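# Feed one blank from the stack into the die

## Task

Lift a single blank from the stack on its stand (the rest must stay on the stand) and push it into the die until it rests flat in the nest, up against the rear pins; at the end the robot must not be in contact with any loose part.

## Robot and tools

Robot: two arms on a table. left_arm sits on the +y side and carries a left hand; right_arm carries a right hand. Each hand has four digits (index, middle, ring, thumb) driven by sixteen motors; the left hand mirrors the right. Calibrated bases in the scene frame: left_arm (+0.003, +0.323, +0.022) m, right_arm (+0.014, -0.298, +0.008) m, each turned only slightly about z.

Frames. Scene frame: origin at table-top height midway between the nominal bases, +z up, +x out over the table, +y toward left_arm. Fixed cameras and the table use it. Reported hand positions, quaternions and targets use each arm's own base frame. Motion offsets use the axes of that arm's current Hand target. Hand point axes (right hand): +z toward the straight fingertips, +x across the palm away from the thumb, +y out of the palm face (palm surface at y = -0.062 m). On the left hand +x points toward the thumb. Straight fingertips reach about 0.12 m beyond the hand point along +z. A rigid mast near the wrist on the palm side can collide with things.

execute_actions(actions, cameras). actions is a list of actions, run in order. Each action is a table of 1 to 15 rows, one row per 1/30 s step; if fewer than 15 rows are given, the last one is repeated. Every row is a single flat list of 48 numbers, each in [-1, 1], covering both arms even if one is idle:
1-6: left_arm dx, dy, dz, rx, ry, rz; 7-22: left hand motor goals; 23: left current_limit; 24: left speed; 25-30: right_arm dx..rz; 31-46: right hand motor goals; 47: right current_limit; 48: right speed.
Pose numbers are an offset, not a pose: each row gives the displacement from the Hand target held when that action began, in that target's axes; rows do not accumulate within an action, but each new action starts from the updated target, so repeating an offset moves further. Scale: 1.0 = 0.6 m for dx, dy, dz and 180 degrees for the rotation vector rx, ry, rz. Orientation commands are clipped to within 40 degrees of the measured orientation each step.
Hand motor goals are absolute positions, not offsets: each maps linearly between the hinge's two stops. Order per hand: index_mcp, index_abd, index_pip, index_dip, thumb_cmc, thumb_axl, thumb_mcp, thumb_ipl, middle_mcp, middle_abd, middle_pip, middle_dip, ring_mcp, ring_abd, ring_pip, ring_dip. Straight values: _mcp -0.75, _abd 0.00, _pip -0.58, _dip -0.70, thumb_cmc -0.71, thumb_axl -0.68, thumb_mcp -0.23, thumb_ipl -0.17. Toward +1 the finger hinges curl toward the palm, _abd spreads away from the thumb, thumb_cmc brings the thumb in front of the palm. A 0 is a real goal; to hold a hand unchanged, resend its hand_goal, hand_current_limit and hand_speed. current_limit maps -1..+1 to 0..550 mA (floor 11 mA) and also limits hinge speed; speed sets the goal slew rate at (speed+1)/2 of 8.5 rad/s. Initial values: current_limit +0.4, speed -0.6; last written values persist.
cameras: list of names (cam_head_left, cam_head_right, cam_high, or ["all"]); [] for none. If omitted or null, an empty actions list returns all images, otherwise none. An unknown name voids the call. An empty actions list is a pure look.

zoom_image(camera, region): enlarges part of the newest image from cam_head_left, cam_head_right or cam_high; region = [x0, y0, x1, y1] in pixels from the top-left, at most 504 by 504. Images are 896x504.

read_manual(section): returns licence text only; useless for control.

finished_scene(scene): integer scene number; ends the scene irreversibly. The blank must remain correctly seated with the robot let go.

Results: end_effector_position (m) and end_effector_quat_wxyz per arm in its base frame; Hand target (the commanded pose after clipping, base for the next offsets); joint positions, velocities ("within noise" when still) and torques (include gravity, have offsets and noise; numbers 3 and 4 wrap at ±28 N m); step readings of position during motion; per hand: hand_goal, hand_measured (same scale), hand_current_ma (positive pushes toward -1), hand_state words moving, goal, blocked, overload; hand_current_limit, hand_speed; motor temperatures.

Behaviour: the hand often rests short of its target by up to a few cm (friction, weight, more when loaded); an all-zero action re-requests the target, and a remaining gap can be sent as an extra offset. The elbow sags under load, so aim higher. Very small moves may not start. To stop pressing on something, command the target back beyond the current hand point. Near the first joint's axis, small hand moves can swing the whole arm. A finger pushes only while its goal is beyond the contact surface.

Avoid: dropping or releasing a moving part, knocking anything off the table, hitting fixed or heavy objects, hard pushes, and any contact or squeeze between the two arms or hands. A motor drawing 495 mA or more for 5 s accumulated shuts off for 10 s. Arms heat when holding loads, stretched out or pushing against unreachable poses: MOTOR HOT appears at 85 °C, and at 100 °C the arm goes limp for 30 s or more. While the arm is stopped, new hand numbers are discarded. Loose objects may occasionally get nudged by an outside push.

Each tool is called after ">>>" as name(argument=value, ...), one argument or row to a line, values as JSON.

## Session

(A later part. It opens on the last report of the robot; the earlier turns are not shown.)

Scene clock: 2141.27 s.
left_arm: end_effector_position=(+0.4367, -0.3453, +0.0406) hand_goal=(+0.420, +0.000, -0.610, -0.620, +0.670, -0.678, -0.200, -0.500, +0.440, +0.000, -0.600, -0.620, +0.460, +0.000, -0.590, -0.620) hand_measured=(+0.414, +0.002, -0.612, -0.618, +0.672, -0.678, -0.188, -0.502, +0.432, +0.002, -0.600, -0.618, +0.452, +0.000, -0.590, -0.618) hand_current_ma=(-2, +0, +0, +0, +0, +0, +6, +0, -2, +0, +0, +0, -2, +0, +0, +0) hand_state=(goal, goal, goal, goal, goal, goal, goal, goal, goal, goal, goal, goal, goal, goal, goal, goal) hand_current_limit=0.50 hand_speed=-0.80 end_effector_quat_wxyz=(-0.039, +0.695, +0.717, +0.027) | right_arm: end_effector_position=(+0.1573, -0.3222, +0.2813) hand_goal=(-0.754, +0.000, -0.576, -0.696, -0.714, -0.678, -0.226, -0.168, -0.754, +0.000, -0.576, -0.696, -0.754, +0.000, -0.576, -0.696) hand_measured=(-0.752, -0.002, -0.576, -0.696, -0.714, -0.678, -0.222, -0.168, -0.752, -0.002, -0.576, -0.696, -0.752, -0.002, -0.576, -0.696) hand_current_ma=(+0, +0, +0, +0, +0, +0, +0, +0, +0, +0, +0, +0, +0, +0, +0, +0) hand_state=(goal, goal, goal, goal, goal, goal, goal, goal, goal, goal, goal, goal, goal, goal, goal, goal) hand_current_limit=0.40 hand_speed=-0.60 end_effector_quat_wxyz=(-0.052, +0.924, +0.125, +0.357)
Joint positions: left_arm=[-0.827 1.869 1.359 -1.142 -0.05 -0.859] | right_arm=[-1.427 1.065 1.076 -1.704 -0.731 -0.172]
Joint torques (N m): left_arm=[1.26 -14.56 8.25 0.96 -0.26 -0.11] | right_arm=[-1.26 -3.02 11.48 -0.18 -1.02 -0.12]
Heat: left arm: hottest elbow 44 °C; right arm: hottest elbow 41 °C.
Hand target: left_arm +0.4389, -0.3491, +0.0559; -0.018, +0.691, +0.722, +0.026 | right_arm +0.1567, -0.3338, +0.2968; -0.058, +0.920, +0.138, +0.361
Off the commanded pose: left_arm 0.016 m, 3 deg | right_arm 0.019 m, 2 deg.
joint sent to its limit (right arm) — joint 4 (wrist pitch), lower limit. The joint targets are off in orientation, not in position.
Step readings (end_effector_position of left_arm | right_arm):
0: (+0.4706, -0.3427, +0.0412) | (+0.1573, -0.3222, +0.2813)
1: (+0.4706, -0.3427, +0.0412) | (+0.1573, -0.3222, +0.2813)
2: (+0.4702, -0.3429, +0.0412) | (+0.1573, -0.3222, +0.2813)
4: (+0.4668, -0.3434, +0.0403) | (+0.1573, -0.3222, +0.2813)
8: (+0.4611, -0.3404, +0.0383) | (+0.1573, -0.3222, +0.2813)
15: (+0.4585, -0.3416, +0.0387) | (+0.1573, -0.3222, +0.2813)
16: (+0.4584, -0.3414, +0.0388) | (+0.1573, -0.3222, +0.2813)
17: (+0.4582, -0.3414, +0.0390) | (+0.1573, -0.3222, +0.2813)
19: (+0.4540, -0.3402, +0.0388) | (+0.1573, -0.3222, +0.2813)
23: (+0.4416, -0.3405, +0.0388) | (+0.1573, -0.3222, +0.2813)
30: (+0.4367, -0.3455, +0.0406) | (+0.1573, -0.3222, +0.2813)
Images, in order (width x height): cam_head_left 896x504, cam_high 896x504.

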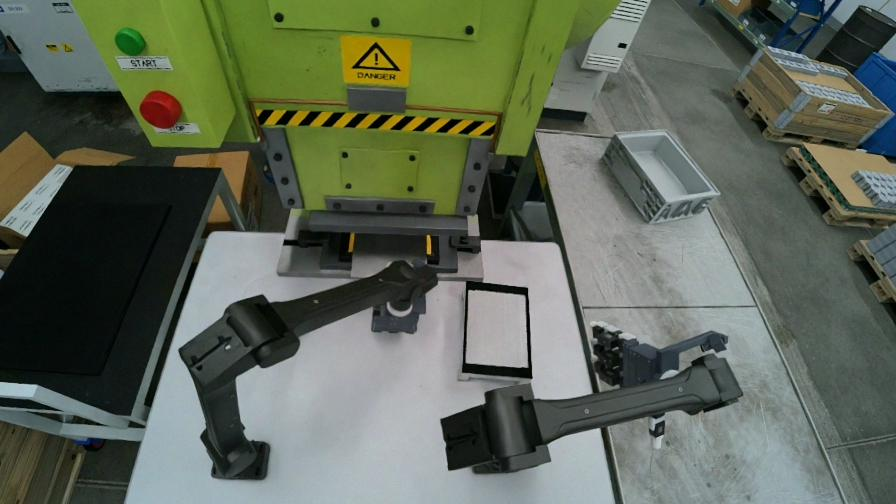

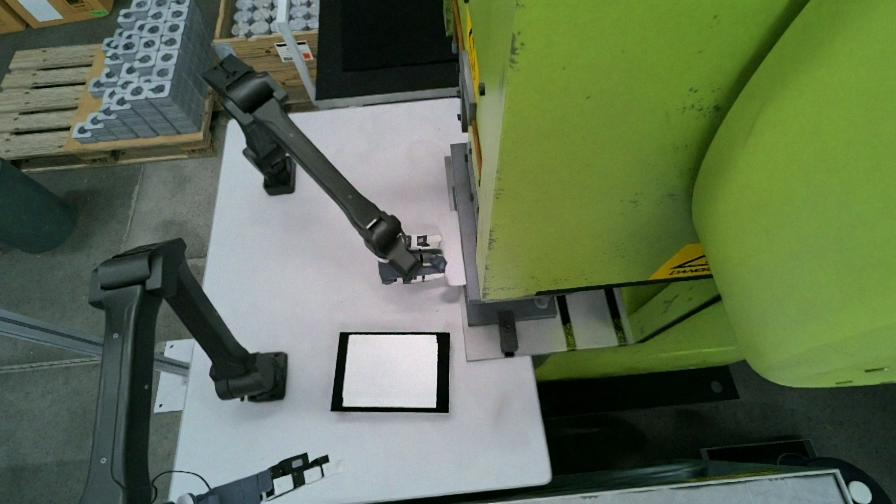

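>>> execute_actions(
  actions=[
    [[0,-0.04,0,0.0,0.0,0.0,0.42,0,-0.61,-0.62,0.671,-0.678,-0.4,-0.5,0.44,0,-0.6,-0.62,0.46,0,-0.59,-0.62,0.5,-0.8,0,0,0,0,0,0,-0.754,0,-0.576,-0.696,-0.714,-0.678,-0.226,-0.168,-0.754,0,-0.576,-0.696,-0.754,0,-0.576,-0.696,0.4,-0.6]],
    [[0,-0.05,0,0.0,0.0,0.0,0.42,0,-0.61,-0.62,0.671,-0.678,-0.6,-0.6,0.44,0,-0.6,-0.62,0.46,0,-0.59,-0.62,0.5,-0.8,0,0,0,0,0,0,-0.754,0,-0.576,-0.696,-0.714,-0.678,-0.226,-0.168,-0.754,0,-0.576,-0.696,-0.754,0,-0.576,-0.696,0.4,-0.6]],
  ],
  cameras=["cam_head_left","cam_head_right","cam_high"],
)

>>> zoom_image(
  camera="cam_high",
  region=[400, 180, 500, 300],
)

>>> zoom_image(
  camera="cam_head_left",
  region=[335, 225, 435, 305],
)

>>> zoom_image(
  camera="cam_head_right",
  region=[345, 225, 445, 305],
)

Scene clock: 2157.73 s.
left_arm: end_effector_position=(+0.3825, -0.3481, +0.0417) hand_goal=(+0.420, +0.000, -0.610, -0.620, +0.670, -0.678, -0.600, -0.600, +0.440, +0.000, -0.600, -0.620, +0.460, +0.000, -0.590, -0.620) hand_measured=(+0.412, +0.002, -0.612, -0.618, +0.672, -0.678, -0.590, -0.596, +0.432, +0.002, -0.600, -0.618, +0.452, +0.000, -0.590, -0.618) hand_current_ma=(-2, +0, +0, +0, +0, +0, +4, +1, -2, +0, +0, +0, -2, +0, +0, +0) hand_state=(goal, goal, goal, goal, goal, goal, goal, goal, goal, goal, goal, goal, goal, goal, goal, goal) hand_current_limit=0.50 hand_speed=-0.80 end_effector_quat_wxyz=(-0.038, +0.696, +0.716, +0.029) | right_arm: end_effector_position=(+0.1573, -0.3222, +0.2813) hand_goal=(-0.754, +0.000, -0.576, -0.696, -0.714, -0.678, -0.226, -0.168, -0.754, +0.000, -0.576, -0.696, -0.754, +0.000, -0.576, -0.696) hand_measured=(-0.752, -0.002, -0.576, -0.696, -0.714, -0.678, -0.222, -0.168, -0.752, -0.002, -0.576, -0.696, -0.752, -0.002, -0.576, -0.696) hand_current_ma=(+0, +0, +0, +0, +0, +0, +0, +0, +0, +0, +0, +0, +0, +0, +0, +0) hand_state=(goal, goal, goal, goal, goal, goal, goal, goal, goal, goal, goal, goal, goal, goal, goal, goal) hand_current_limit=0.40 hand_speed=-0.60 end_effector_quat_wxyz=(-0.052, +0.924, +0.125, +0.357)
Joint positions: left_arm=[-0.912 1.793 1.249 -1.11 -0.046 -0.943] | right_arm=[-1.427 1.065 1.076 -1.704 -0.731 -0.172]
Joint torques (N m): left_arm=[1.32 -13.39 8.13 0.92 -0.3 -0.13] | right_arm=[-1.2 -3.02 11.47 -0.17 -1.01 -0.12]
Heat: left arm: hottest elbow 44 °C; right arm: hottest elbow 41 °C.
Hand target: left_arm +0.3848, -0.3515, +0.0551; -0.018, +0.691, +0.722, +0.026 | right_arm +0.1567, -0.3338, +0.2968; -0.058, +0.920, +0.138, +0.361
Off the commanded pose: left_arm 0.014 m, 2 deg | right_arm 0.019 m, 2 deg.
joint sent to its limit (right arm) — joint 4 (wrist pitch), lower limit. The joint targets are off in orientation, not in position.
Step readings (end_effector_position of left_arm | right_arm):
0: (+0.4367, -0.3452, +0.0406) | (+0.1573, -0.3222, +0.2813)
1: (+0.4363, -0.3451, +0.0403) | (+0.1573, -0.3222, +0.2813)
2: (+0.4356, -0.3452, +0.0401) | (+0.1573, -0.3222, +0.2813)
4: (+0.4304, -0.3440, +0.0393) | (+0.1573, -0.3222, +0.2813)
8: (+0.4186, -0.3410, +0.0387) | (+0.1573, -0.3222, +0.2813)
15: (+0.4134, -0.3455, +0.0409) | (+0.1573, -0.3222, +0.2813)
16: (+0.4132, -0.3458, +0.0410) | (+0.1573, -0.3222, +0.2813)
17: (+0.4117, -0.3464, +0.0408) | (+0.1573, -0.3222, +0.2813)
19: (+0.4058, -0.3448, +0.0398) | (+0.1573, -0.3222, +0.2813)
23: (+0.3901, -0.3427, +0.0394) | (+0.1573, -0.3222, +0.2813)
30: (+0.3826, -0.3484, +0.0415) | (+0.1573, -0.3222, +0.2813)

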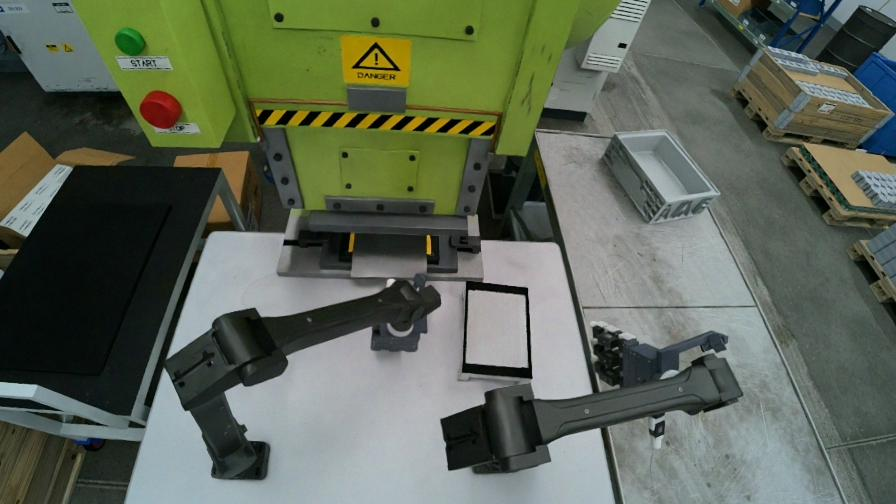

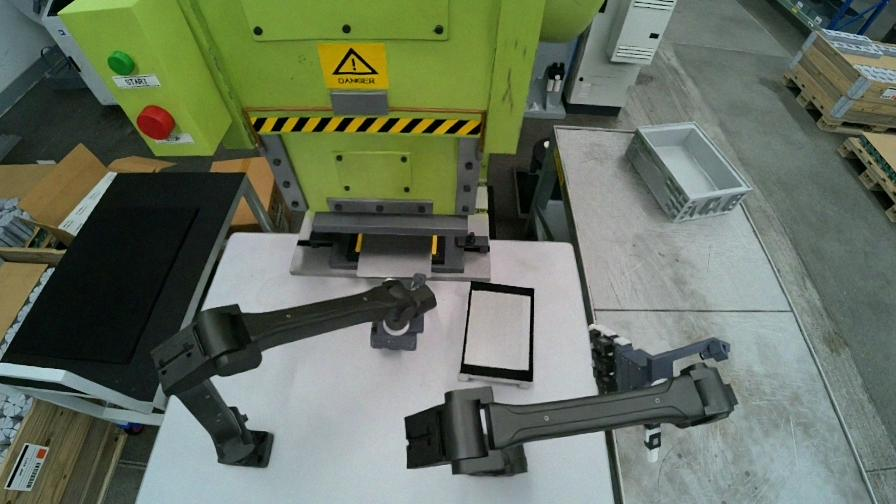

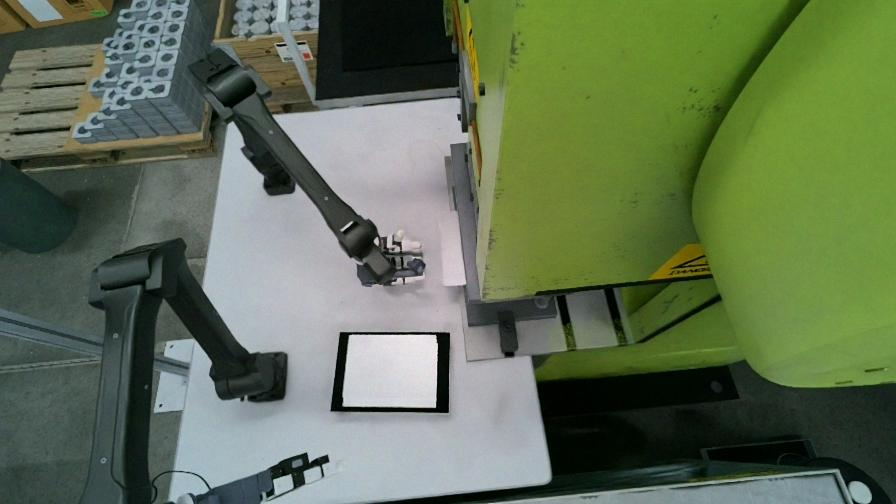

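Scaled by 4.200.

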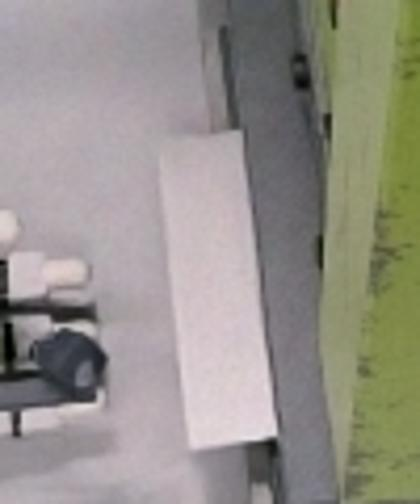

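Scaled by 5.040.

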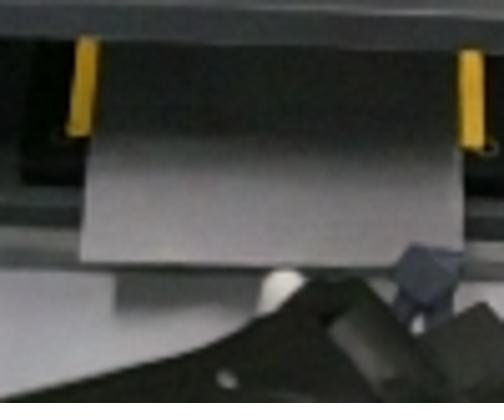

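Scaled by 5.040.

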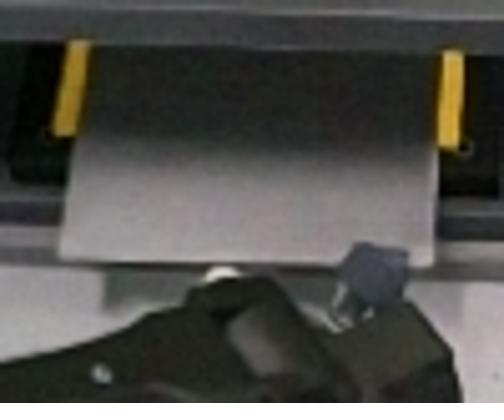

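>>> execute_actions(
  actions=[
    [[0.02,0,-0.045,0.0,-0.02,0.015,0.38,0,-0.59,-0.65,0.671,-0.678,-0.6,-0.6,0.4,0,-0.59,-0.65,0.4,0,-0.59,-0.65,0.4,-0.7,0,0,0,0,0,0,-0.754,0,-0.576,-0.696,-0.714,-0.678,-0.226,-0.168,-0.754,0,-0.576,-0.696,-0.754,0,-0.576,-0.696,0.4,-0.6]],
    [[0.025,0,-0.045,-0.07,0,0.0,0.25,0,-0.577,-0.696,0.671,-0.678,-0.6,-0.6,0.25,0,-0.577,-0.696,0.25,0,-0.577,-0.696,0.4,-0.7,0,0,0,0,0,0,-0.754,0,-0.576,-0.696,-0.714,-0.678,-0.226,-0.168,-0.754,0,-0.576,-0.696,-0.754,0,-0.576,-0.696,0.4,-0.6]],
    [[0,0,0,-0.07,0,0.0,0.137,0,-0.577,-0.696,0.671,-0.678,-0.6,-0.6,0.137,0,-0.577,-0.696,0.137,0,-0.577,-0.696,0.4,-0.7,0,0,0,0,0,0,-0.754,0,-0.576,-0.696,-0.714,-0.678,-0.226,-0.168,-0.754,0,-0.576,-0.696,-0.754,0,-0.576,-0.696,0.4,-0.6]],
  ],
  cameras=["cam_head_left","cam_head_right","cam_high"],
)

Scene clock: 2190.40 s.
left_arm: end_effector_position=(+0.3825, -0.3230, +0.0992) hand_goal=(+0.136, +0.000, -0.578, -0.696, +0.670, -0.678, -0.600, -0.600, +0.136, +0.000, -0.578, -0.696, +0.136, +0.000, -0.578, -0.696) hand_measured=(+0.128, +0.002, -0.584, -0.694, +0.672, -0.678, -0.594, -0.598, +0.128, +0.002, -0.586, -0.694, +0.128, +0.000, -0.584, -0.694) hand_current_ma=(-2, +0, -2, +0, +0, +0, +2, +0, -3, +0, -2, +0, -2, +0, -2, +0) hand_state=(goal, goal, goal, goal, goal, goal, goal, goal, goal, goal, goal, goal, goal, goal, goal, goal) hand_current_limit=0.40 hand_speed=-0.70 end_effector_quat_wxyz=(+0.139, +0.698, +0.684, +0.161) | right_arm: end_effector_position=(+0.1573, -0.3222, +0.2813) hand_goal=(-0.754, +0.000, -0.576, -0.696, -0.714, -0.678, -0.226, -0.168, -0.754, +0.000, -0.576, -0.696, -0.754, +0.000, -0.576, -0.696) hand_measured=(-0.752, -0.002, -0.576, -0.696, -0.714, -0.678, -0.222, -0.168, -0.752, -0.002, -0.576, -0.696, -0.752, -0.002, -0.576, -0.696) hand_current_ma=(+0, +0, +0, +0, +0, +0, +0, +0, +0, +0, +0, +0, +0, +0, +0, +0) hand_state=(goal, goal, goal, goal, goal, goal, goal, goal, goal, goal, goal, goal, goal, goal, goal, goal) hand_current_limit=0.40 hand_speed=-0.60 end_effector_quat_wxyz=(-0.052, +0.924, +0.125, +0.357)
Joint positions: left_arm=[-0.98 1.565 0.963 -0.744 -0.367 -0.918] | right_arm=[-1.427 1.065 1.076 -1.704 -0.731 -0.172]
Joint torques (N m): left_arm=[1.26 -10.46 8.51 1.77 -0.73 -0.08] | right_arm=[-1.26 -2.96 11.47 -0.18 -1.01 -0.12]
Motor temperatures (°C): left_arm=[25 30 42 26 24 25] | right_arm=[26 28 41 27 28 25]
Heat: left arm: hottest elbow 42 °C; right arm: hottest elbow 41 °C.
Hand target: left_arm +0.3838, -0.3261, +0.1097; +0.158, +0.690, +0.688, +0.158 | right_arm +0.1567, -0.3338, +0.2968; -0.058, +0.920, +0.138, +0.361
Off the commanded pose: left_arm 0.011 m, 2 deg | right_arm 0.019 m, 2 deg.
joint sent to its limit (right arm) — joint 4 (wrist pitch), lower limit. The joint targets are off in orientation, not in position.
Step readings (end_effector_position of left_arm | right_arm):
0: (+0.3825, -0.3480, +0.0417) | (+0.1573, -0.3222, +0.2813)
1: (+0.3825, -0.3480, +0.0417) | (+0.1573, -0.3222, +0.2813)
2: (+0.3816, -0.3478, +0.0421) | (+0.1573, -0.3222, +0.2813)
4: (+0.3777, -0.3454, +0.0441) | (+0.1573, -0.3222, +0.2813)
8: (+0.3758, -0.3394, +0.0609) | (+0.1573, -0.3222, +0.2813)
15: (+0.3798, -0.3395, +0.0766) | (+0.1573, -0.3222, +0.2813)
16: (+0.3799, -0.3392, +0.0765) | (+0.1573, -0.3222, +0.2813)
17: (+0.3834, -0.3362, +0.0781) | (+0.1573, -0.3222, +0.2813)
19: (+0.3871, -0.3294, +0.0818) | (+0.1573, -0.3222, +0.2813)
23: (+0.3827, -0.3164, +0.0900) | (+0.1573, -0.3222, +0.2813)
30: (+0.3837, -0.3222, +0.1013) | (+0.1573, -0.3222, +0.2813)
31: (+0.3842, -0.3221, +0.1015) | (+0.1573, -0.3222, +0.2813)
32: (+0.3870, -0.3214, +0.1037) | (+0.1573, -0.3222, +0.2813)
34: (+0.3906, -0.3187, +0.1062) | (+0.1573, -0.3222, +0.2813)
38: (+0.3828, -0.3176, +0.0992) | (+0.1573, -0.3222, +0.2813)
45: (+0.3815, -0.3220, +0.0983) | (+0.1573, -0.3222, +0.2813)

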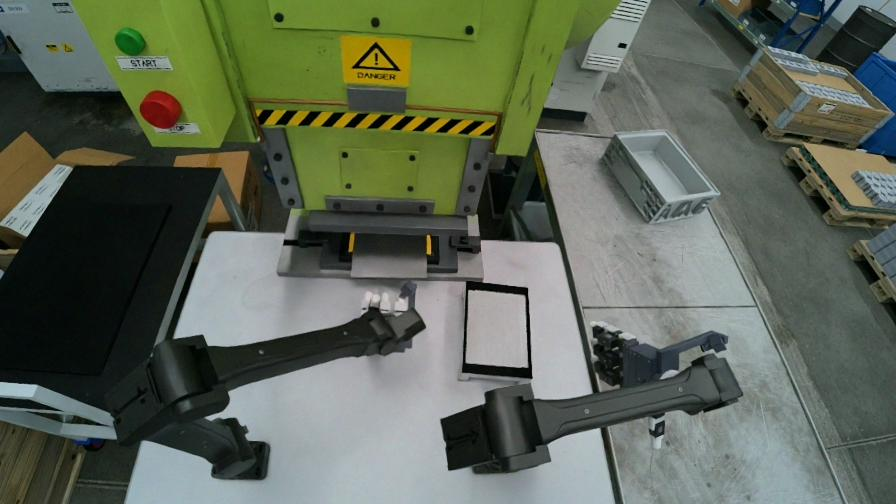

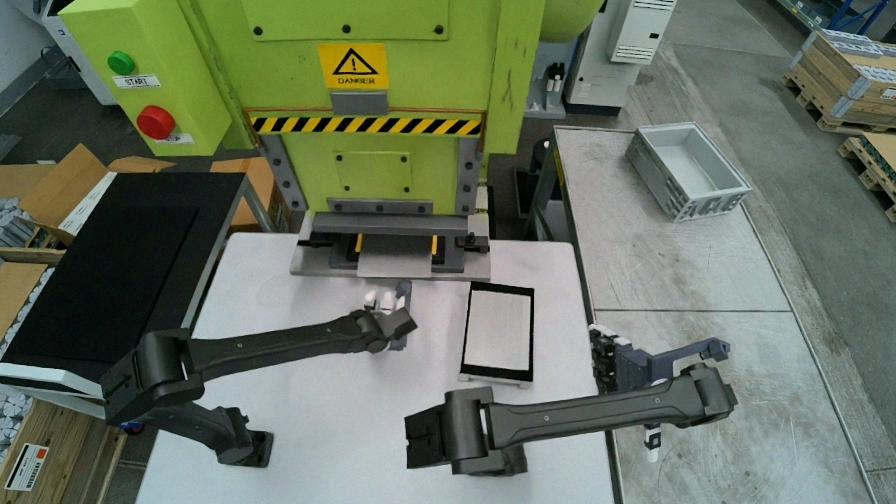

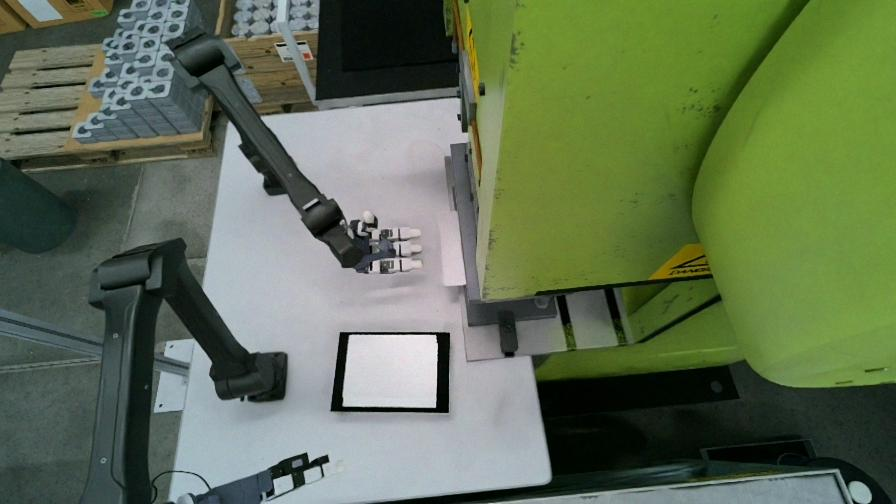

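>>> execute_actions(
  actions=[
    [[0,0.055,0.014,0,-0.011,0.0,0.137,0,-0.577,-0.696,0.671,-0.678,-0.6,-0.6,0.137,0,-0.577,-0.696,0.137,0,-0.577,-0.696,0.4,-0.7,0,0,0,0,0,0,-0.754,0,-0.576,-0.696,-0.714,-0.678,-0.226,-0.168,-0.754,0,-0.576,-0.696,-0.754,0,-0.576,-0.696,0.4,-0.6]],
  ],
  cameras=["cam_head_left","cam_head_right","cam_high"],
)

>>> zoom_image(
  camera="cam_high",
  region=[400, 200, 480, 300],
)

>>> zoom_image(
  camera="cam_head_left",
  region=[335, 225, 435, 305],
)

>>> zoom_image(
  camera="cam_head_right",
  region=[345, 225, 445, 305],
)

Scene clock: 2220.77 s.
left_arm: end_effector_position=(+0.4051, -0.3096, +0.0975) hand_goal=(+0.136, +0.000, -0.578, -0.696, +0.670, -0.678, -0.600, -0.600, +0.136, +0.000, -0.578, -0.696, +0.136, +0.000, -0.578, -0.696) hand_measured=(+0.128, +0.002, -0.584, -0.694, +0.672, -0.678, -0.594, -0.598, +0.128, +0.002, -0.586, -0.694, +0.128, +0.000, -0.584, -0.694) hand_current_ma=(-2, +0, -2, +0, +0, +0, +2, +0, -3, +0, -2, +0, -2, +0, -2, +0) hand_state=(goal, goal, goal, goal, goal, goal, goal, goal, goal, goal, goal, goal, goal, goal, goal, goal) hand_current_limit=0.40 hand_speed=-0.70 end_effector_quat_wxyz=(+0.142, +0.694, +0.690, +0.150) | right_arm: end_effector_position=(+0.1573, -0.3222, +0.2813) hand_goal=(-0.754, +0.000, -0.576, -0.696, -0.714, -0.678, -0.226, -0.168, -0.754, +0.000, -0.576, -0.696, -0.754, +0.000, -0.576, -0.696) hand_measured=(-0.752, -0.002, -0.576, -0.696, -0.714, -0.678, -0.222, -0.168, -0.752, -0.002, -0.576, -0.696, -0.752, -0.002, -0.576, -0.696) hand_current_ma=(+0, +0, +0, +0, +0, +0, +0, +0, +0, +0, +0, +0, +0, +0, +0, +0) hand_state=(goal, goal, goal, goal, goal, goal, goal, goal, goal, goal, goal, goal, goal, goal, goal, goal) hand_current_limit=0.40 hand_speed=-0.60 end_effector_quat_wxyz=(-0.052, +0.924, +0.125, +0.357)
Joint positions: left_arm=[-0.913 1.565 0.963 -0.713 -0.332 -0.864] | right_arm=[-1.427 1.065 1.076 -1.704 -0.731 -0.172]
Joint torques (N m): left_arm=[1.44 -9.58 11.78 1.89 -0.46 0.2] | right_arm=[-1.2 -3.02 11.48 -0.18 -1.01 -0.12]
Heat: left arm: hottest elbow 42 °C; right arm: hottest elbow 41 °C.
Hand target: left_arm +0.4171, -0.3263, +0.1165; +0.170, +0.693, +0.685, +0.146 | right_arm +0.1567, -0.3338, +0.2968; -0.058, +0.920, +0.138, +0.361
Off the commanded pose: left_arm 0.028 m, 3 deg | right_arm 0.019 m, 2 deg.
joint sent to its limit (right arm) — joint 4 (wrist pitch), lower limit. The joint targets are off in orientation, not in position.
Step readings (end_effector_position of left_arm | right_arm):
0: (+0.3825, -0.3230, +0.0992) | (+0.1573, -0.3222, +0.2813)
1: (+0.3825, -0.3231, +0.0992) | (+0.1573, -0.3222, +0.2813)
2: (+0.3829, -0.3234, +0.0989) | (+0.1573, -0.3222, +0.2813)
4: (+0.3861, -0.3233, +0.0979) | (+0.1573, -0.3222, +0.2813)
8: (+0.3986, -0.3141, +0.0979) | (+0.1573, -0.3222, +0.2813)
15: (+0.4050, -0.3088, +0.0976) | (+0.1573, -0.3222, +0.2813)

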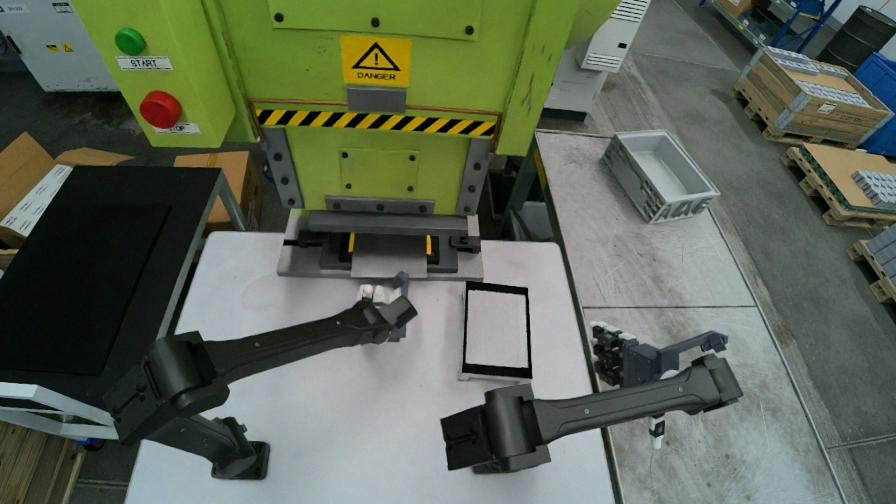

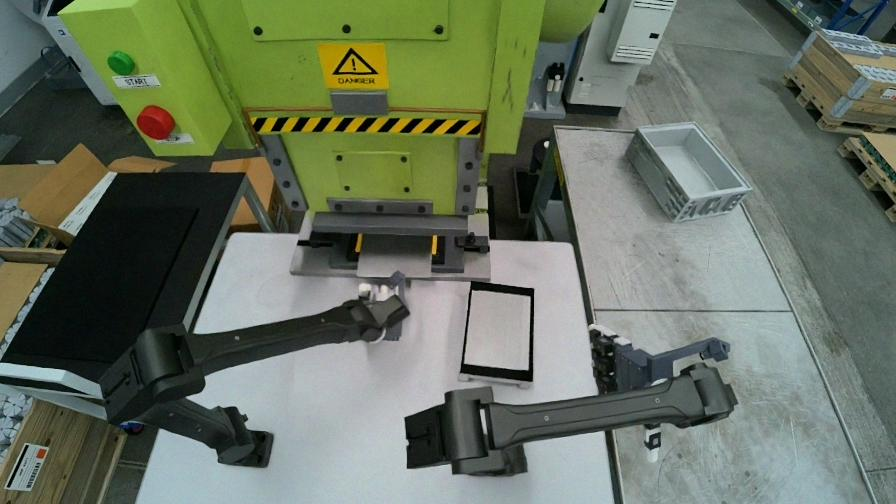

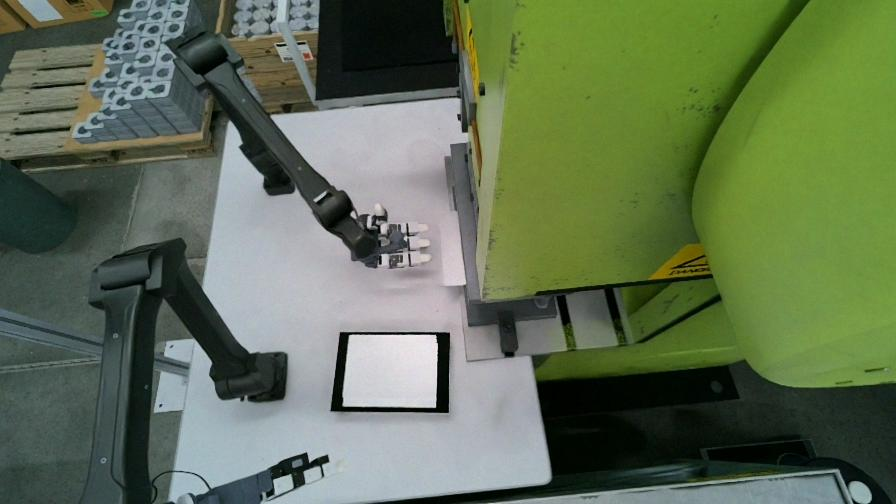

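Scaled by 5.040.

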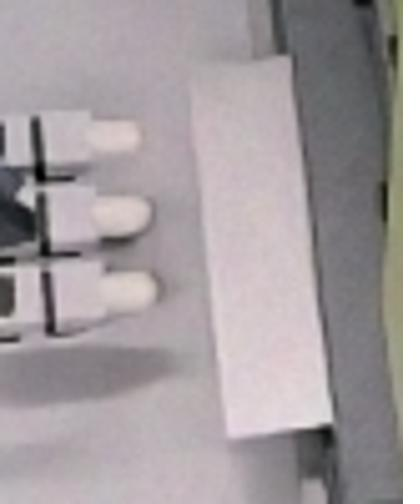

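Scaled by 5.040.

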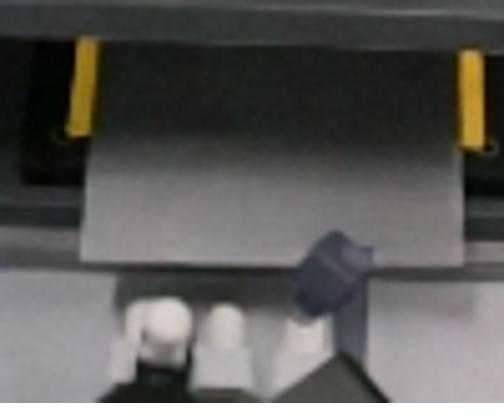

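Scaled by 5.040.

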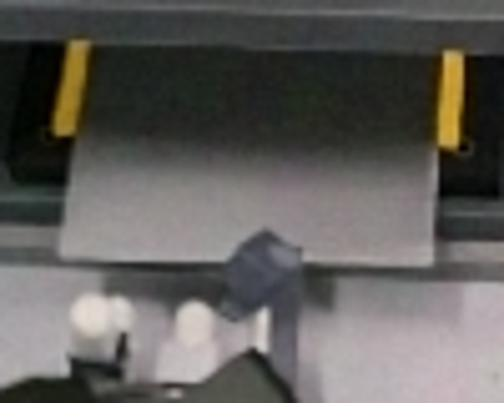

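>>> zoom_image(
  camera="cam_head_left",
  region=[340, 250, 370, 280],
)

>>> zoom_image(
  camera="cam_head_left",
  region=[410, 250, 440, 280],
)

>>> zoom_image(
  camera="cam_head_right",
  region=[345, 250, 375, 280],
)

>>> zoom_image(
  camera="cam_head_right",
  region=[412, 250, 442, 280],
)

Scaled by 16.800.

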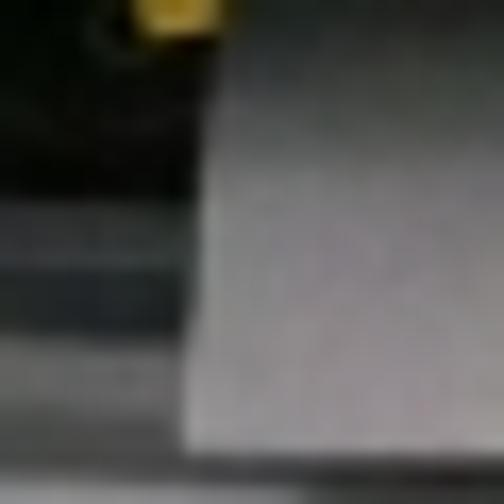

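Scaled by 16.800.

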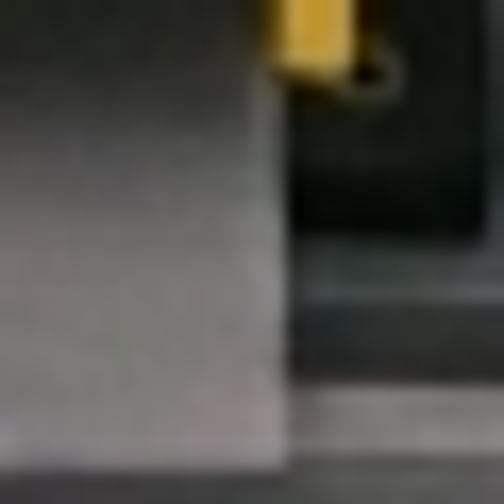

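Scaled by 16.800.

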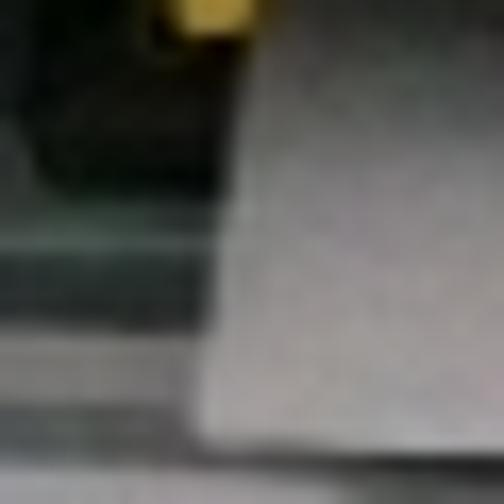

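Scaled by 16.800.

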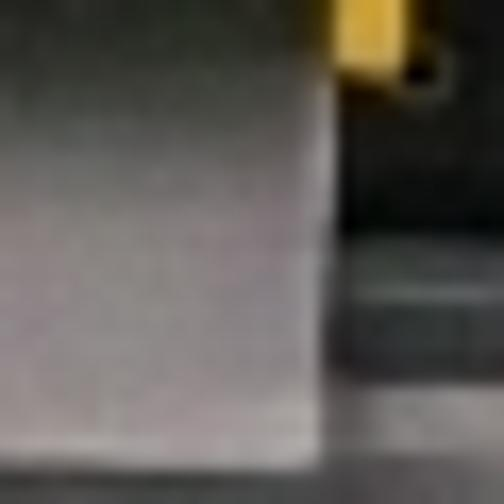

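>>> execute_actions(
  actions=[
    [[-0.035,0.0057,-0.0121,-0.004,0,0.0045,0.137,0,-0.577,-0.696,0.671,-0.678,-0.6,-0.6,0.137,0,-0.577,-0.696,0.137,0,-0.577,-0.696,0.4,-0.7,0,0,0,0,0,0,-0.754,0,-0.576,-0.696,-0.714,-0.678,-0.226,-0.168,-0.754,0,-0.576,-0.696,-0.754,0,-0.576,-0.696,0.4,-0.6]],
  ],
)

Scene clock: 2282.97 s.
left_arm: end_effector_position=(+0.4056, -0.3290, +0.1077) hand_goal=(+0.136, +0.000, -0.578, -0.696, +0.670, -0.678, -0.600, -0.600, +0.136, +0.000, -0.578, -0.696, +0.136, +0.000, -0.578, -0.696) hand_measured=(+0.128, +0.002, -0.584, -0.694, +0.672, -0.678, -0.594, -0.598, +0.128, +0.002, -0.586, -0.694, +0.128, +0.000, -0.584, -0.694) hand_current_ma=(-2, +0, -2, +0, +0, +0, +2, +0, -3, +0, -2, +0, -2, +0, -2, +0) hand_state=(goal, goal, goal, goal, goal, goal, goal, goal, goal, goal, goal, goal, goal, goal, goal, goal) hand_current_limit=0.40 hand_speed=-0.70 end_effector_quat_wxyz=(+0.155, +0.699, +0.681, +0.153) | right_arm: end_effector_position=(+0.1573, -0.3222, +0.2813) hand_goal=(-0.754, +0.000, -0.576, -0.696, -0.714, -0.678, -0.226, -0.168, -0.754, +0.000, -0.576, -0.696, -0.754, +0.000, -0.576, -0.696) hand_measured=(-0.752, -0.002, -0.576, -0.696, -0.714, -0.678, -0.222, -0.168, -0.752, -0.002, -0.576, -0.696, -0.752, -0.002, -0.576, -0.696) hand_current_ma=(+0, +0, +0, +0, +0, +0, +0, +0, +0, +0, +0, +0, +0, +0, +0, +0) hand_state=(goal, goal, goal, goal, goal, goal, goal, goal, goal, goal, goal, goal, goal, goal, goal, goal) hand_current_limit=0.40 hand_speed=-0.60 end_effector_quat_wxyz=(-0.052, +0.924, +0.125, +0.357)
Joint positions: left_arm=[-0.939 1.575 0.995 -0.713 -0.344 -0.864] | right_arm=[-1.427 1.065 1.076 -1.704 -0.731 -0.172]
Joint torques (N m): left_arm=[1.2 -8.88 13.5 0.9 -0.69 0.07] | right_arm=[-1.26 -3.02 11.48 -0.17 -1.02 -0.12]
Heat: left arm: hottest elbow 44 °C; right arm: hottest elbow 41 °C.
Hand target: left_arm +0.4167, -0.3471, +0.1253; +0.173, +0.697, +0.679, +0.152 | right_arm +0.1567, -0.3338, +0.2968; -0.058, +0.920, +0.138, +0.361
Off the commanded pose: left_arm 0.027 m, 2 deg | right_arm 0.019 m, 2 deg.
joint sent to its limit (right arm) — joint 4 (wrist pitch), lower limit. The joint targets are off in orientation, not in position.
Step readings (end_effector_position of left_arm | right_arm):
0: (+0.4051, -0.3096, +0.0975) | (+0.1573, -0.3222, +0.2813)
1: (+0.4051, -0.3096, +0.0975) | (+0.1573, -0.3222, +0.2813)
2: (+0.4050, -0.3098, +0.0976) | (+0.1573, -0.3222, +0.2813)
4: (+0.4049, -0.3109, +0.0988) | (+0.1573, -0.3222, +0.2813)
8: (+0.4043, -0.3214, +0.1048) | (+0.1573, -0.3222, +0.2813)
15: (+0.4057, -0.3291, +0.1103) | (+0.1573, -0.3222, +0.2813)

>>> execute_actions(
  actions=[
    [[-0.012,0.0418,0.0288,0,0,-0.003,0.137,0,-0.577,-0.696,0.671,-0.678,-0.6,-0.6,0.137,0,-0.577,-0.696,0.137,0,-0.577,-0.696,0.4,-0.7,0,0,0,0,0,0,-0.754,0,-0.576,-0.696,-0.714,-0.678,-0.226,-0.168,-0.754,0,-0.576,-0.696,-0.754,0,-0.576,-0.696,0.4,-0.6]],
  ],
  cameras=["cam_head_left","cam_head_right","cam_high"],
)

>>> zoom_image(
  camera="cam_high",
  region=[400, 200, 480, 300],
)

>>> zoom_image(
  camera="cam_head_left",
  region=[335, 225, 435, 305],
)

>>> zoom_image(
  camera="cam_head_right",
  region=[345, 225, 445, 305],
)

Scene clock: 2302.97 s.
left_arm: end_effector_position=(+0.4293, -0.3366, +0.1020) hand_goal=(+0.136, +0.000, -0.578, -0.696, +0.670, -0.678, -0.600, -0.600, +0.136, +0.000, -0.578, -0.696, +0.136, +0.000, -0.578, -0.696) hand_measured=(+0.128, +0.002, -0.584, -0.694, +0.672, -0.678, -0.594, -0.598, +0.128, +0.002, -0.586, -0.694, +0.128, +0.000, -0.584, -0.694) hand_current_ma=(-2, +0, -2, +0, +0, +0, +2, +0, -3, +0, -2, +0, -2, +0, -2, +0) hand_state=(goal, goal, goal, goal, goal, goal, goal, goal, goal, goal, goal, goal, goal, goal, goal, goal) hand_current_limit=0.40 hand_speed=-0.70 end_effector_quat_wxyz=(+0.151, +0.695, +0.686, +0.154) | right_arm: end_effector_position=(+0.1573, -0.3222, +0.2813) hand_goal=(-0.754, +0.000, -0.576, -0.696, -0.714, -0.678, -0.226, -0.168, -0.754, +0.000, -0.576, -0.696, -0.754, +0.000, -0.576, -0.696) hand_measured=(-0.752, -0.002, -0.576, -0.696, -0.714, -0.678, -0.222, -0.168, -0.752, -0.002, -0.576, -0.696, -0.752, -0.002, -0.576, -0.696) hand_current_ma=(+0, +0, +0, +0, +0, +0, +0, +0, +0, +0, +0, +0, +0, +0, +0, +0) hand_state=(goal, goal, goal, goal, goal, goal, goal, goal, goal, goal, goal, goal, goal, goal, goal, goal) hand_current_limit=0.40 hand_speed=-0.60 end_effector_quat_wxyz=(-0.052, +0.924, +0.125, +0.357)
Joint positions: left_arm=[-0.908 1.636 1.056 -0.713 -0.338 -0.847] | right_arm=[-1.427 1.065 1.076 -1.704 -0.731 -0.172]
Joint torques (N m): left_arm=[1.73 -9.58 13.94 1.31 -0.45 0.2] | right_arm=[-1.2 -3.02 11.48 -0.18 -1.01 -0.12]
Heat: left arm: hottest elbow 45 °C; right arm: hottest elbow 41 °C.
Hand target: left_arm +0.4465, -0.3554, +0.1214; +0.174, +0.693, +0.683, +0.151 | right_arm +0.1567, -0.3338, +0.2968; -0.058, +0.920, +0.138, +0.361
Off the commanded pose: left_arm 0.032 m, 3 deg | right_arm 0.019 m, 2 deg.
joint sent to its limit (right arm) — joint 4 (wrist pitch), lower limit. The joint targets are off in orientation, not in position.
Step readings (end_effector_position of left_arm | right_arm):
0: (+0.4056, -0.3290, +0.1077) | (+0.1573, -0.3222, +0.2813)
1: (+0.4056, -0.3290, +0.1077) | (+0.1573, -0.3222, +0.2813)
2: (+0.4061, -0.3297, +0.1077) | (+0.1573, -0.3222, +0.2813)
4: (+0.4103, -0.3330, +0.1069) | (+0.1573, -0.3222, +0.2813)
8: (+0.4235, -0.3379, +0.1045) | (+0.1573, -0.3222, +0.2813)
15: (+0.4293, -0.3365, +0.1020) | (+0.1573, -0.3222, +0.2813)

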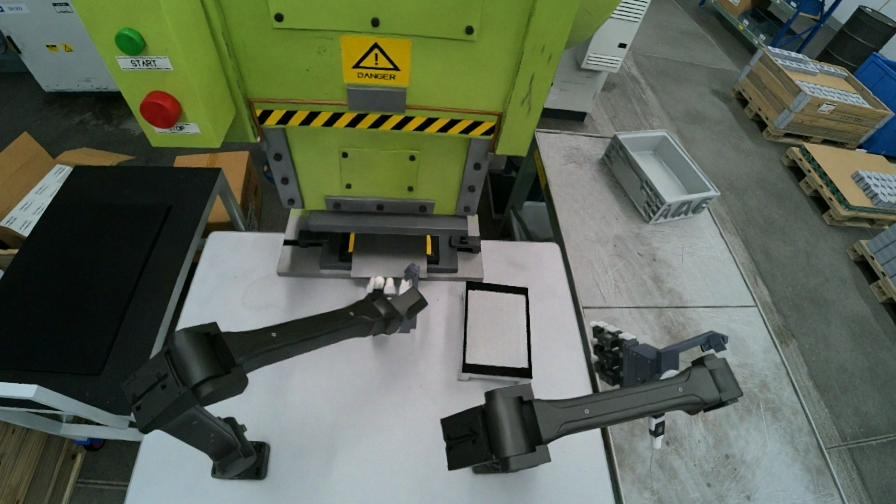

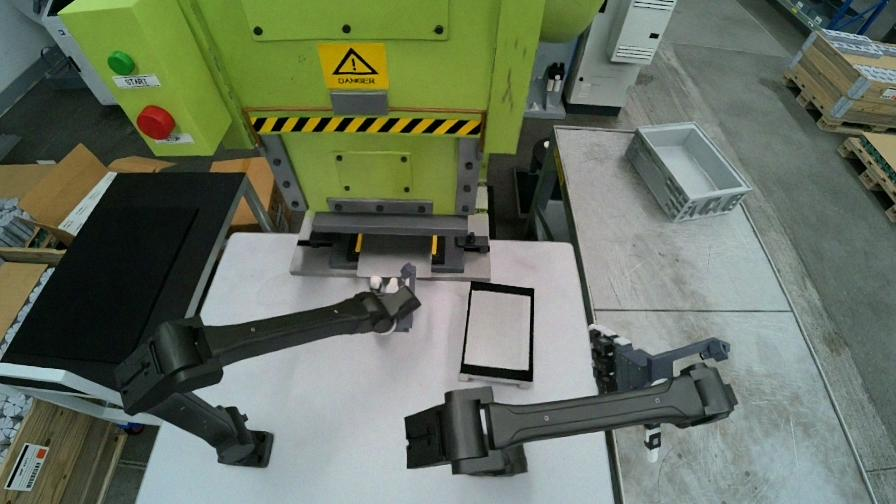

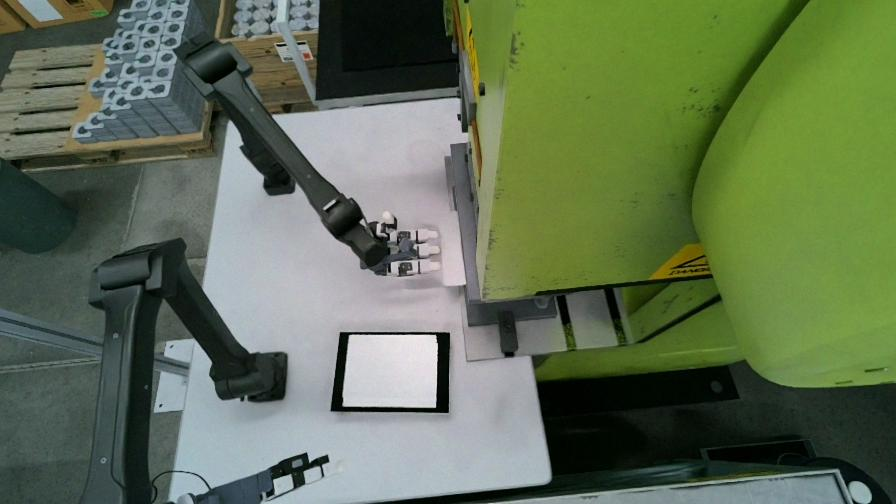

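Scaled by 5.040.

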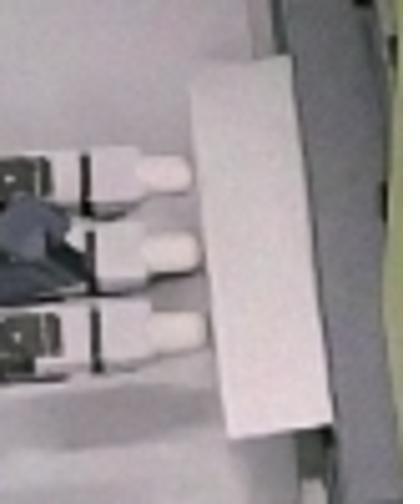

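Scaled by 5.040.

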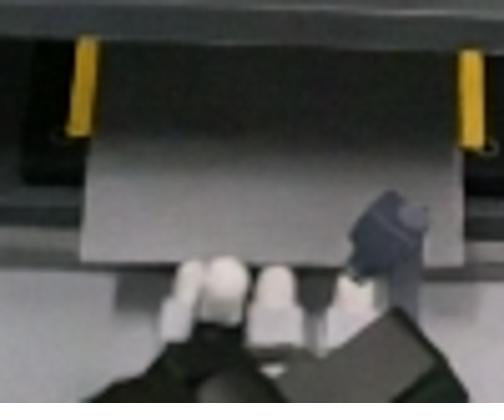

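Scaled by 5.040.

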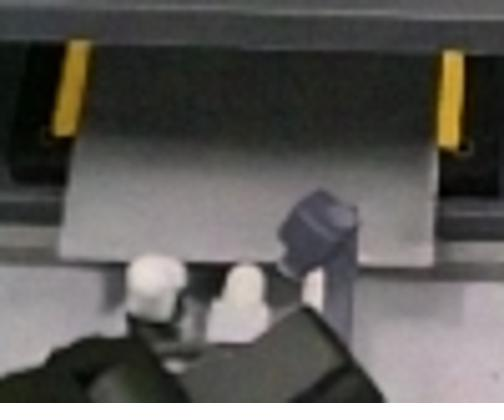

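>>> execute_actions(
  actions=[
    [[-0.004,0.0316,0.0111,0,0,0,0.137,0,-0.577,-0.696,0.671,-0.678,-0.6,-0.6,0.137,0,-0.577,-0.696,0.137,0,-0.577,-0.696,0.4,-0.7,0,0,0,0,0,0,-0.754,0,-0.576,-0.696,-0.714,-0.678,-0.226,-0.168,-0.754,0,-0.576,-0.696,-0.754,0,-0.576,-0.696,0.4,-0.6]],
  ],
  cameras=["cam_head_left","cam_head_right","cam_high"],
)

>>> zoom_image(
  camera="cam_high",
  region=[400, 200, 480, 300],
)

>>> zoom_image(
  camera="cam_head_left",
  region=[335, 225, 435, 305],
)

Scene clock: 2327.53 s.
left_arm: end_effector_position=(+0.4462, -0.3400, +0.1039) hand_goal=(+0.136, +0.000, -0.578, -0.696, +0.670, -0.678, -0.600, -0.600, +0.136, +0.000, -0.578, -0.696, +0.136, +0.000, -0.578, -0.696) hand_measured=(+0.132, -0.008, -0.578, -0.694, +0.672, -0.678, -0.594, -0.598, +0.128, +0.002, -0.586, -0.694, +0.128, +0.000, -0.584, -0.694) hand_current_ma=(+0, -2, +0, +0, +0, +0, +2, +0, -3, +0, -2, +0, -2, +0, -2, +0) hand_state=(goal, goal, goal, goal, goal, goal, goal, goal, goal, goal, goal, goal, goal, goal, goal, goal) hand_current_limit=0.40 hand_speed=-0.70 end_effector_quat_wxyz=(+0.154, +0.692, +0.688, +0.152) | right_arm: end_effector_position=(+0.1573, -0.3222, +0.2813) hand_goal=(-0.754, +0.000, -0.576, -0.696, -0.714, -0.678, -0.226, -0.168, -0.754, +0.000, -0.576, -0.696, -0.754, +0.000, -0.576, -0.696) hand_measured=(-0.752, -0.002, -0.576, -0.696, -0.714, -0.678, -0.222, -0.168, -0.752, -0.002, -0.576, -0.696, -0.752, -0.002, -0.576, -0.696) hand_current_ma=(+0, +0, +0, +0, +0, +0, +0, +0, +0, +0, +0, +0, +0, +0, +0, +0) hand_state=(goal, goal, goal, goal, goal, goal, goal, goal, goal, goal, goal, goal, goal, goal, goal, goal) hand_current_limit=0.40 hand_speed=-0.60 end_effector_quat_wxyz=(-0.052, +0.924, +0.125, +0.357)
Joint positions: left_arm=[-0.884 1.662 1.095 -0.714 -0.33 -0.83] | right_arm=[-1.427 1.065 1.076 -1.704 -0.731 -0.172]
Joint torques (N m): left_arm=[2.2 -9.76 14.53 1.07 -0.44 0.32] | right_arm=[-1.2 -3.02 11.47 -0.16 -1.01 -0.12]
Motor temperatures (°C): left_arm=[25 30 48 26 25 25] | right_arm=[26 28 41 27 28 25]
Heat: left arm: hottest elbow 48 °C; right arm: hottest elbow 41 °C.
Hand target: left_arm +0.4665, -0.3581, +0.1240; +0.174, +0.693, +0.683, +0.151 | right_arm +0.1567, -0.3338, +0.2968; -0.058, +0.920, +0.138, +0.361
Off the commanded pose: left_arm 0.034 m, 2 deg | right_arm 0.019 m, 2 deg.
joint sent to its limit (right arm) — joint 4 (wrist pitch), lower limit. The joint targets are off in orientation, not in position.
Step readings (end_effector_position of left_arm | right_arm):
0: (+0.4293, -0.3366, +0.1020) | (+0.1573, -0.3222, +0.2813)
1: (+0.4295, -0.3367, +0.1019) | (+0.1573, -0.3222, +0.2813)
2: (+0.4303, -0.3368, +0.1020) | (+0.1573, -0.3222, +0.2813)
4: (+0.4343, -0.3383, +0.1026) | (+0.1573, -0.3222, +0.2813)
8: (+0.4419, -0.3405, +0.1039) | (+0.1573, -0.3222, +0.2813)
15: (+0.4462, -0.3400, +0.1039) | (+0.1573, -0.3222, +0.2813)

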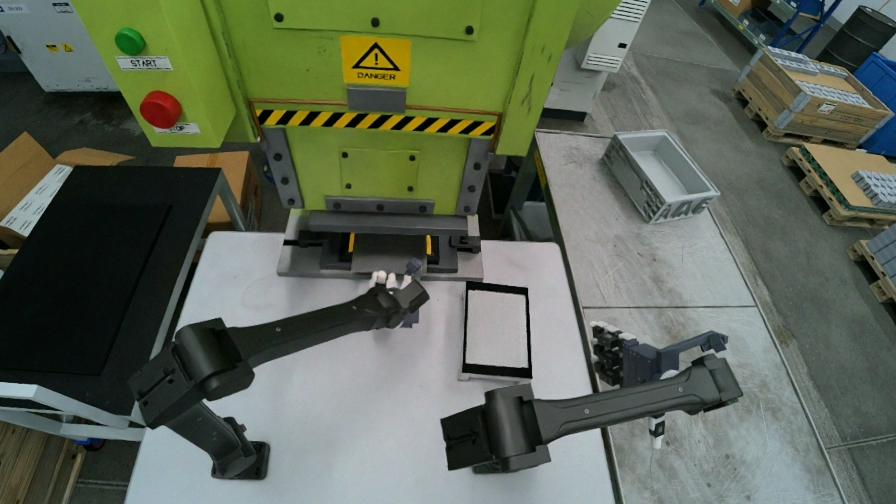

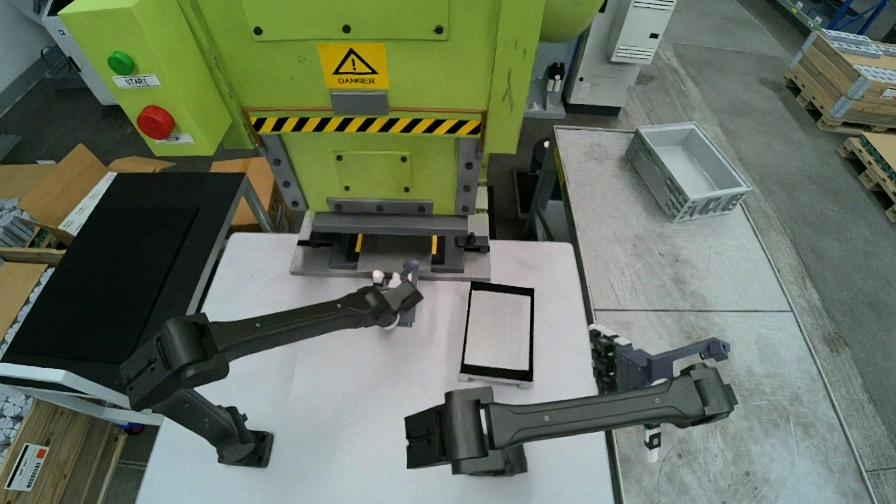

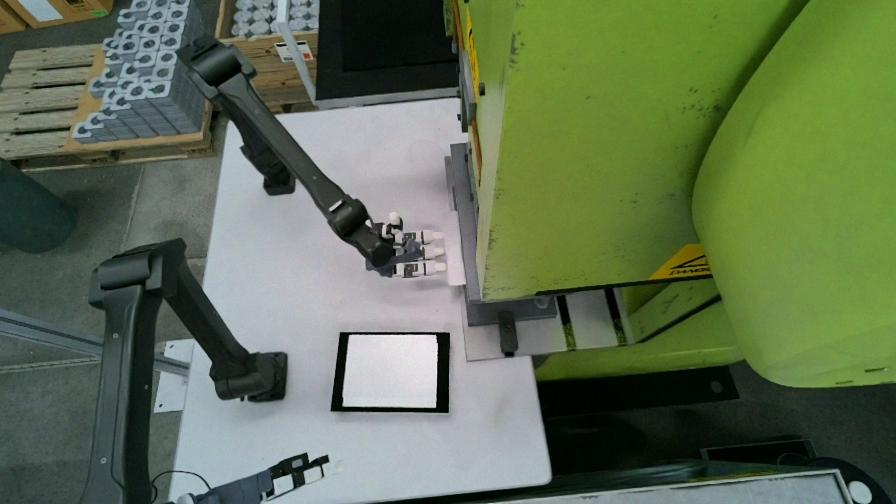

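Scaled by 5.040.

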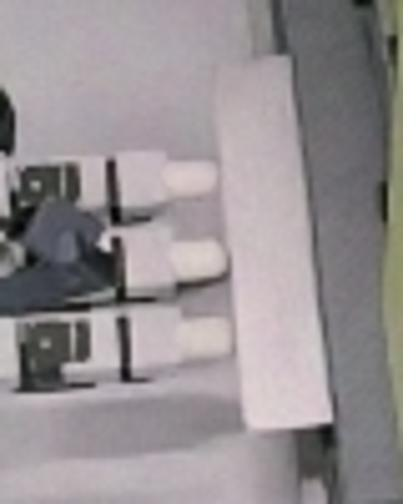

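Scaled by 5.040.

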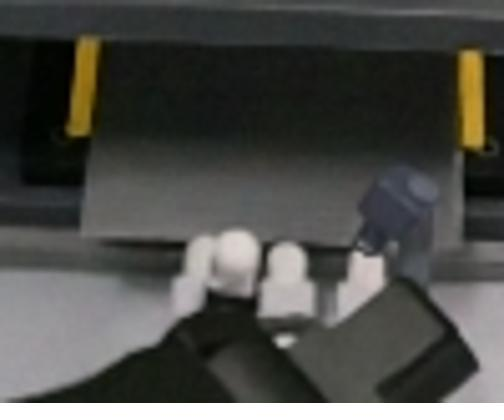

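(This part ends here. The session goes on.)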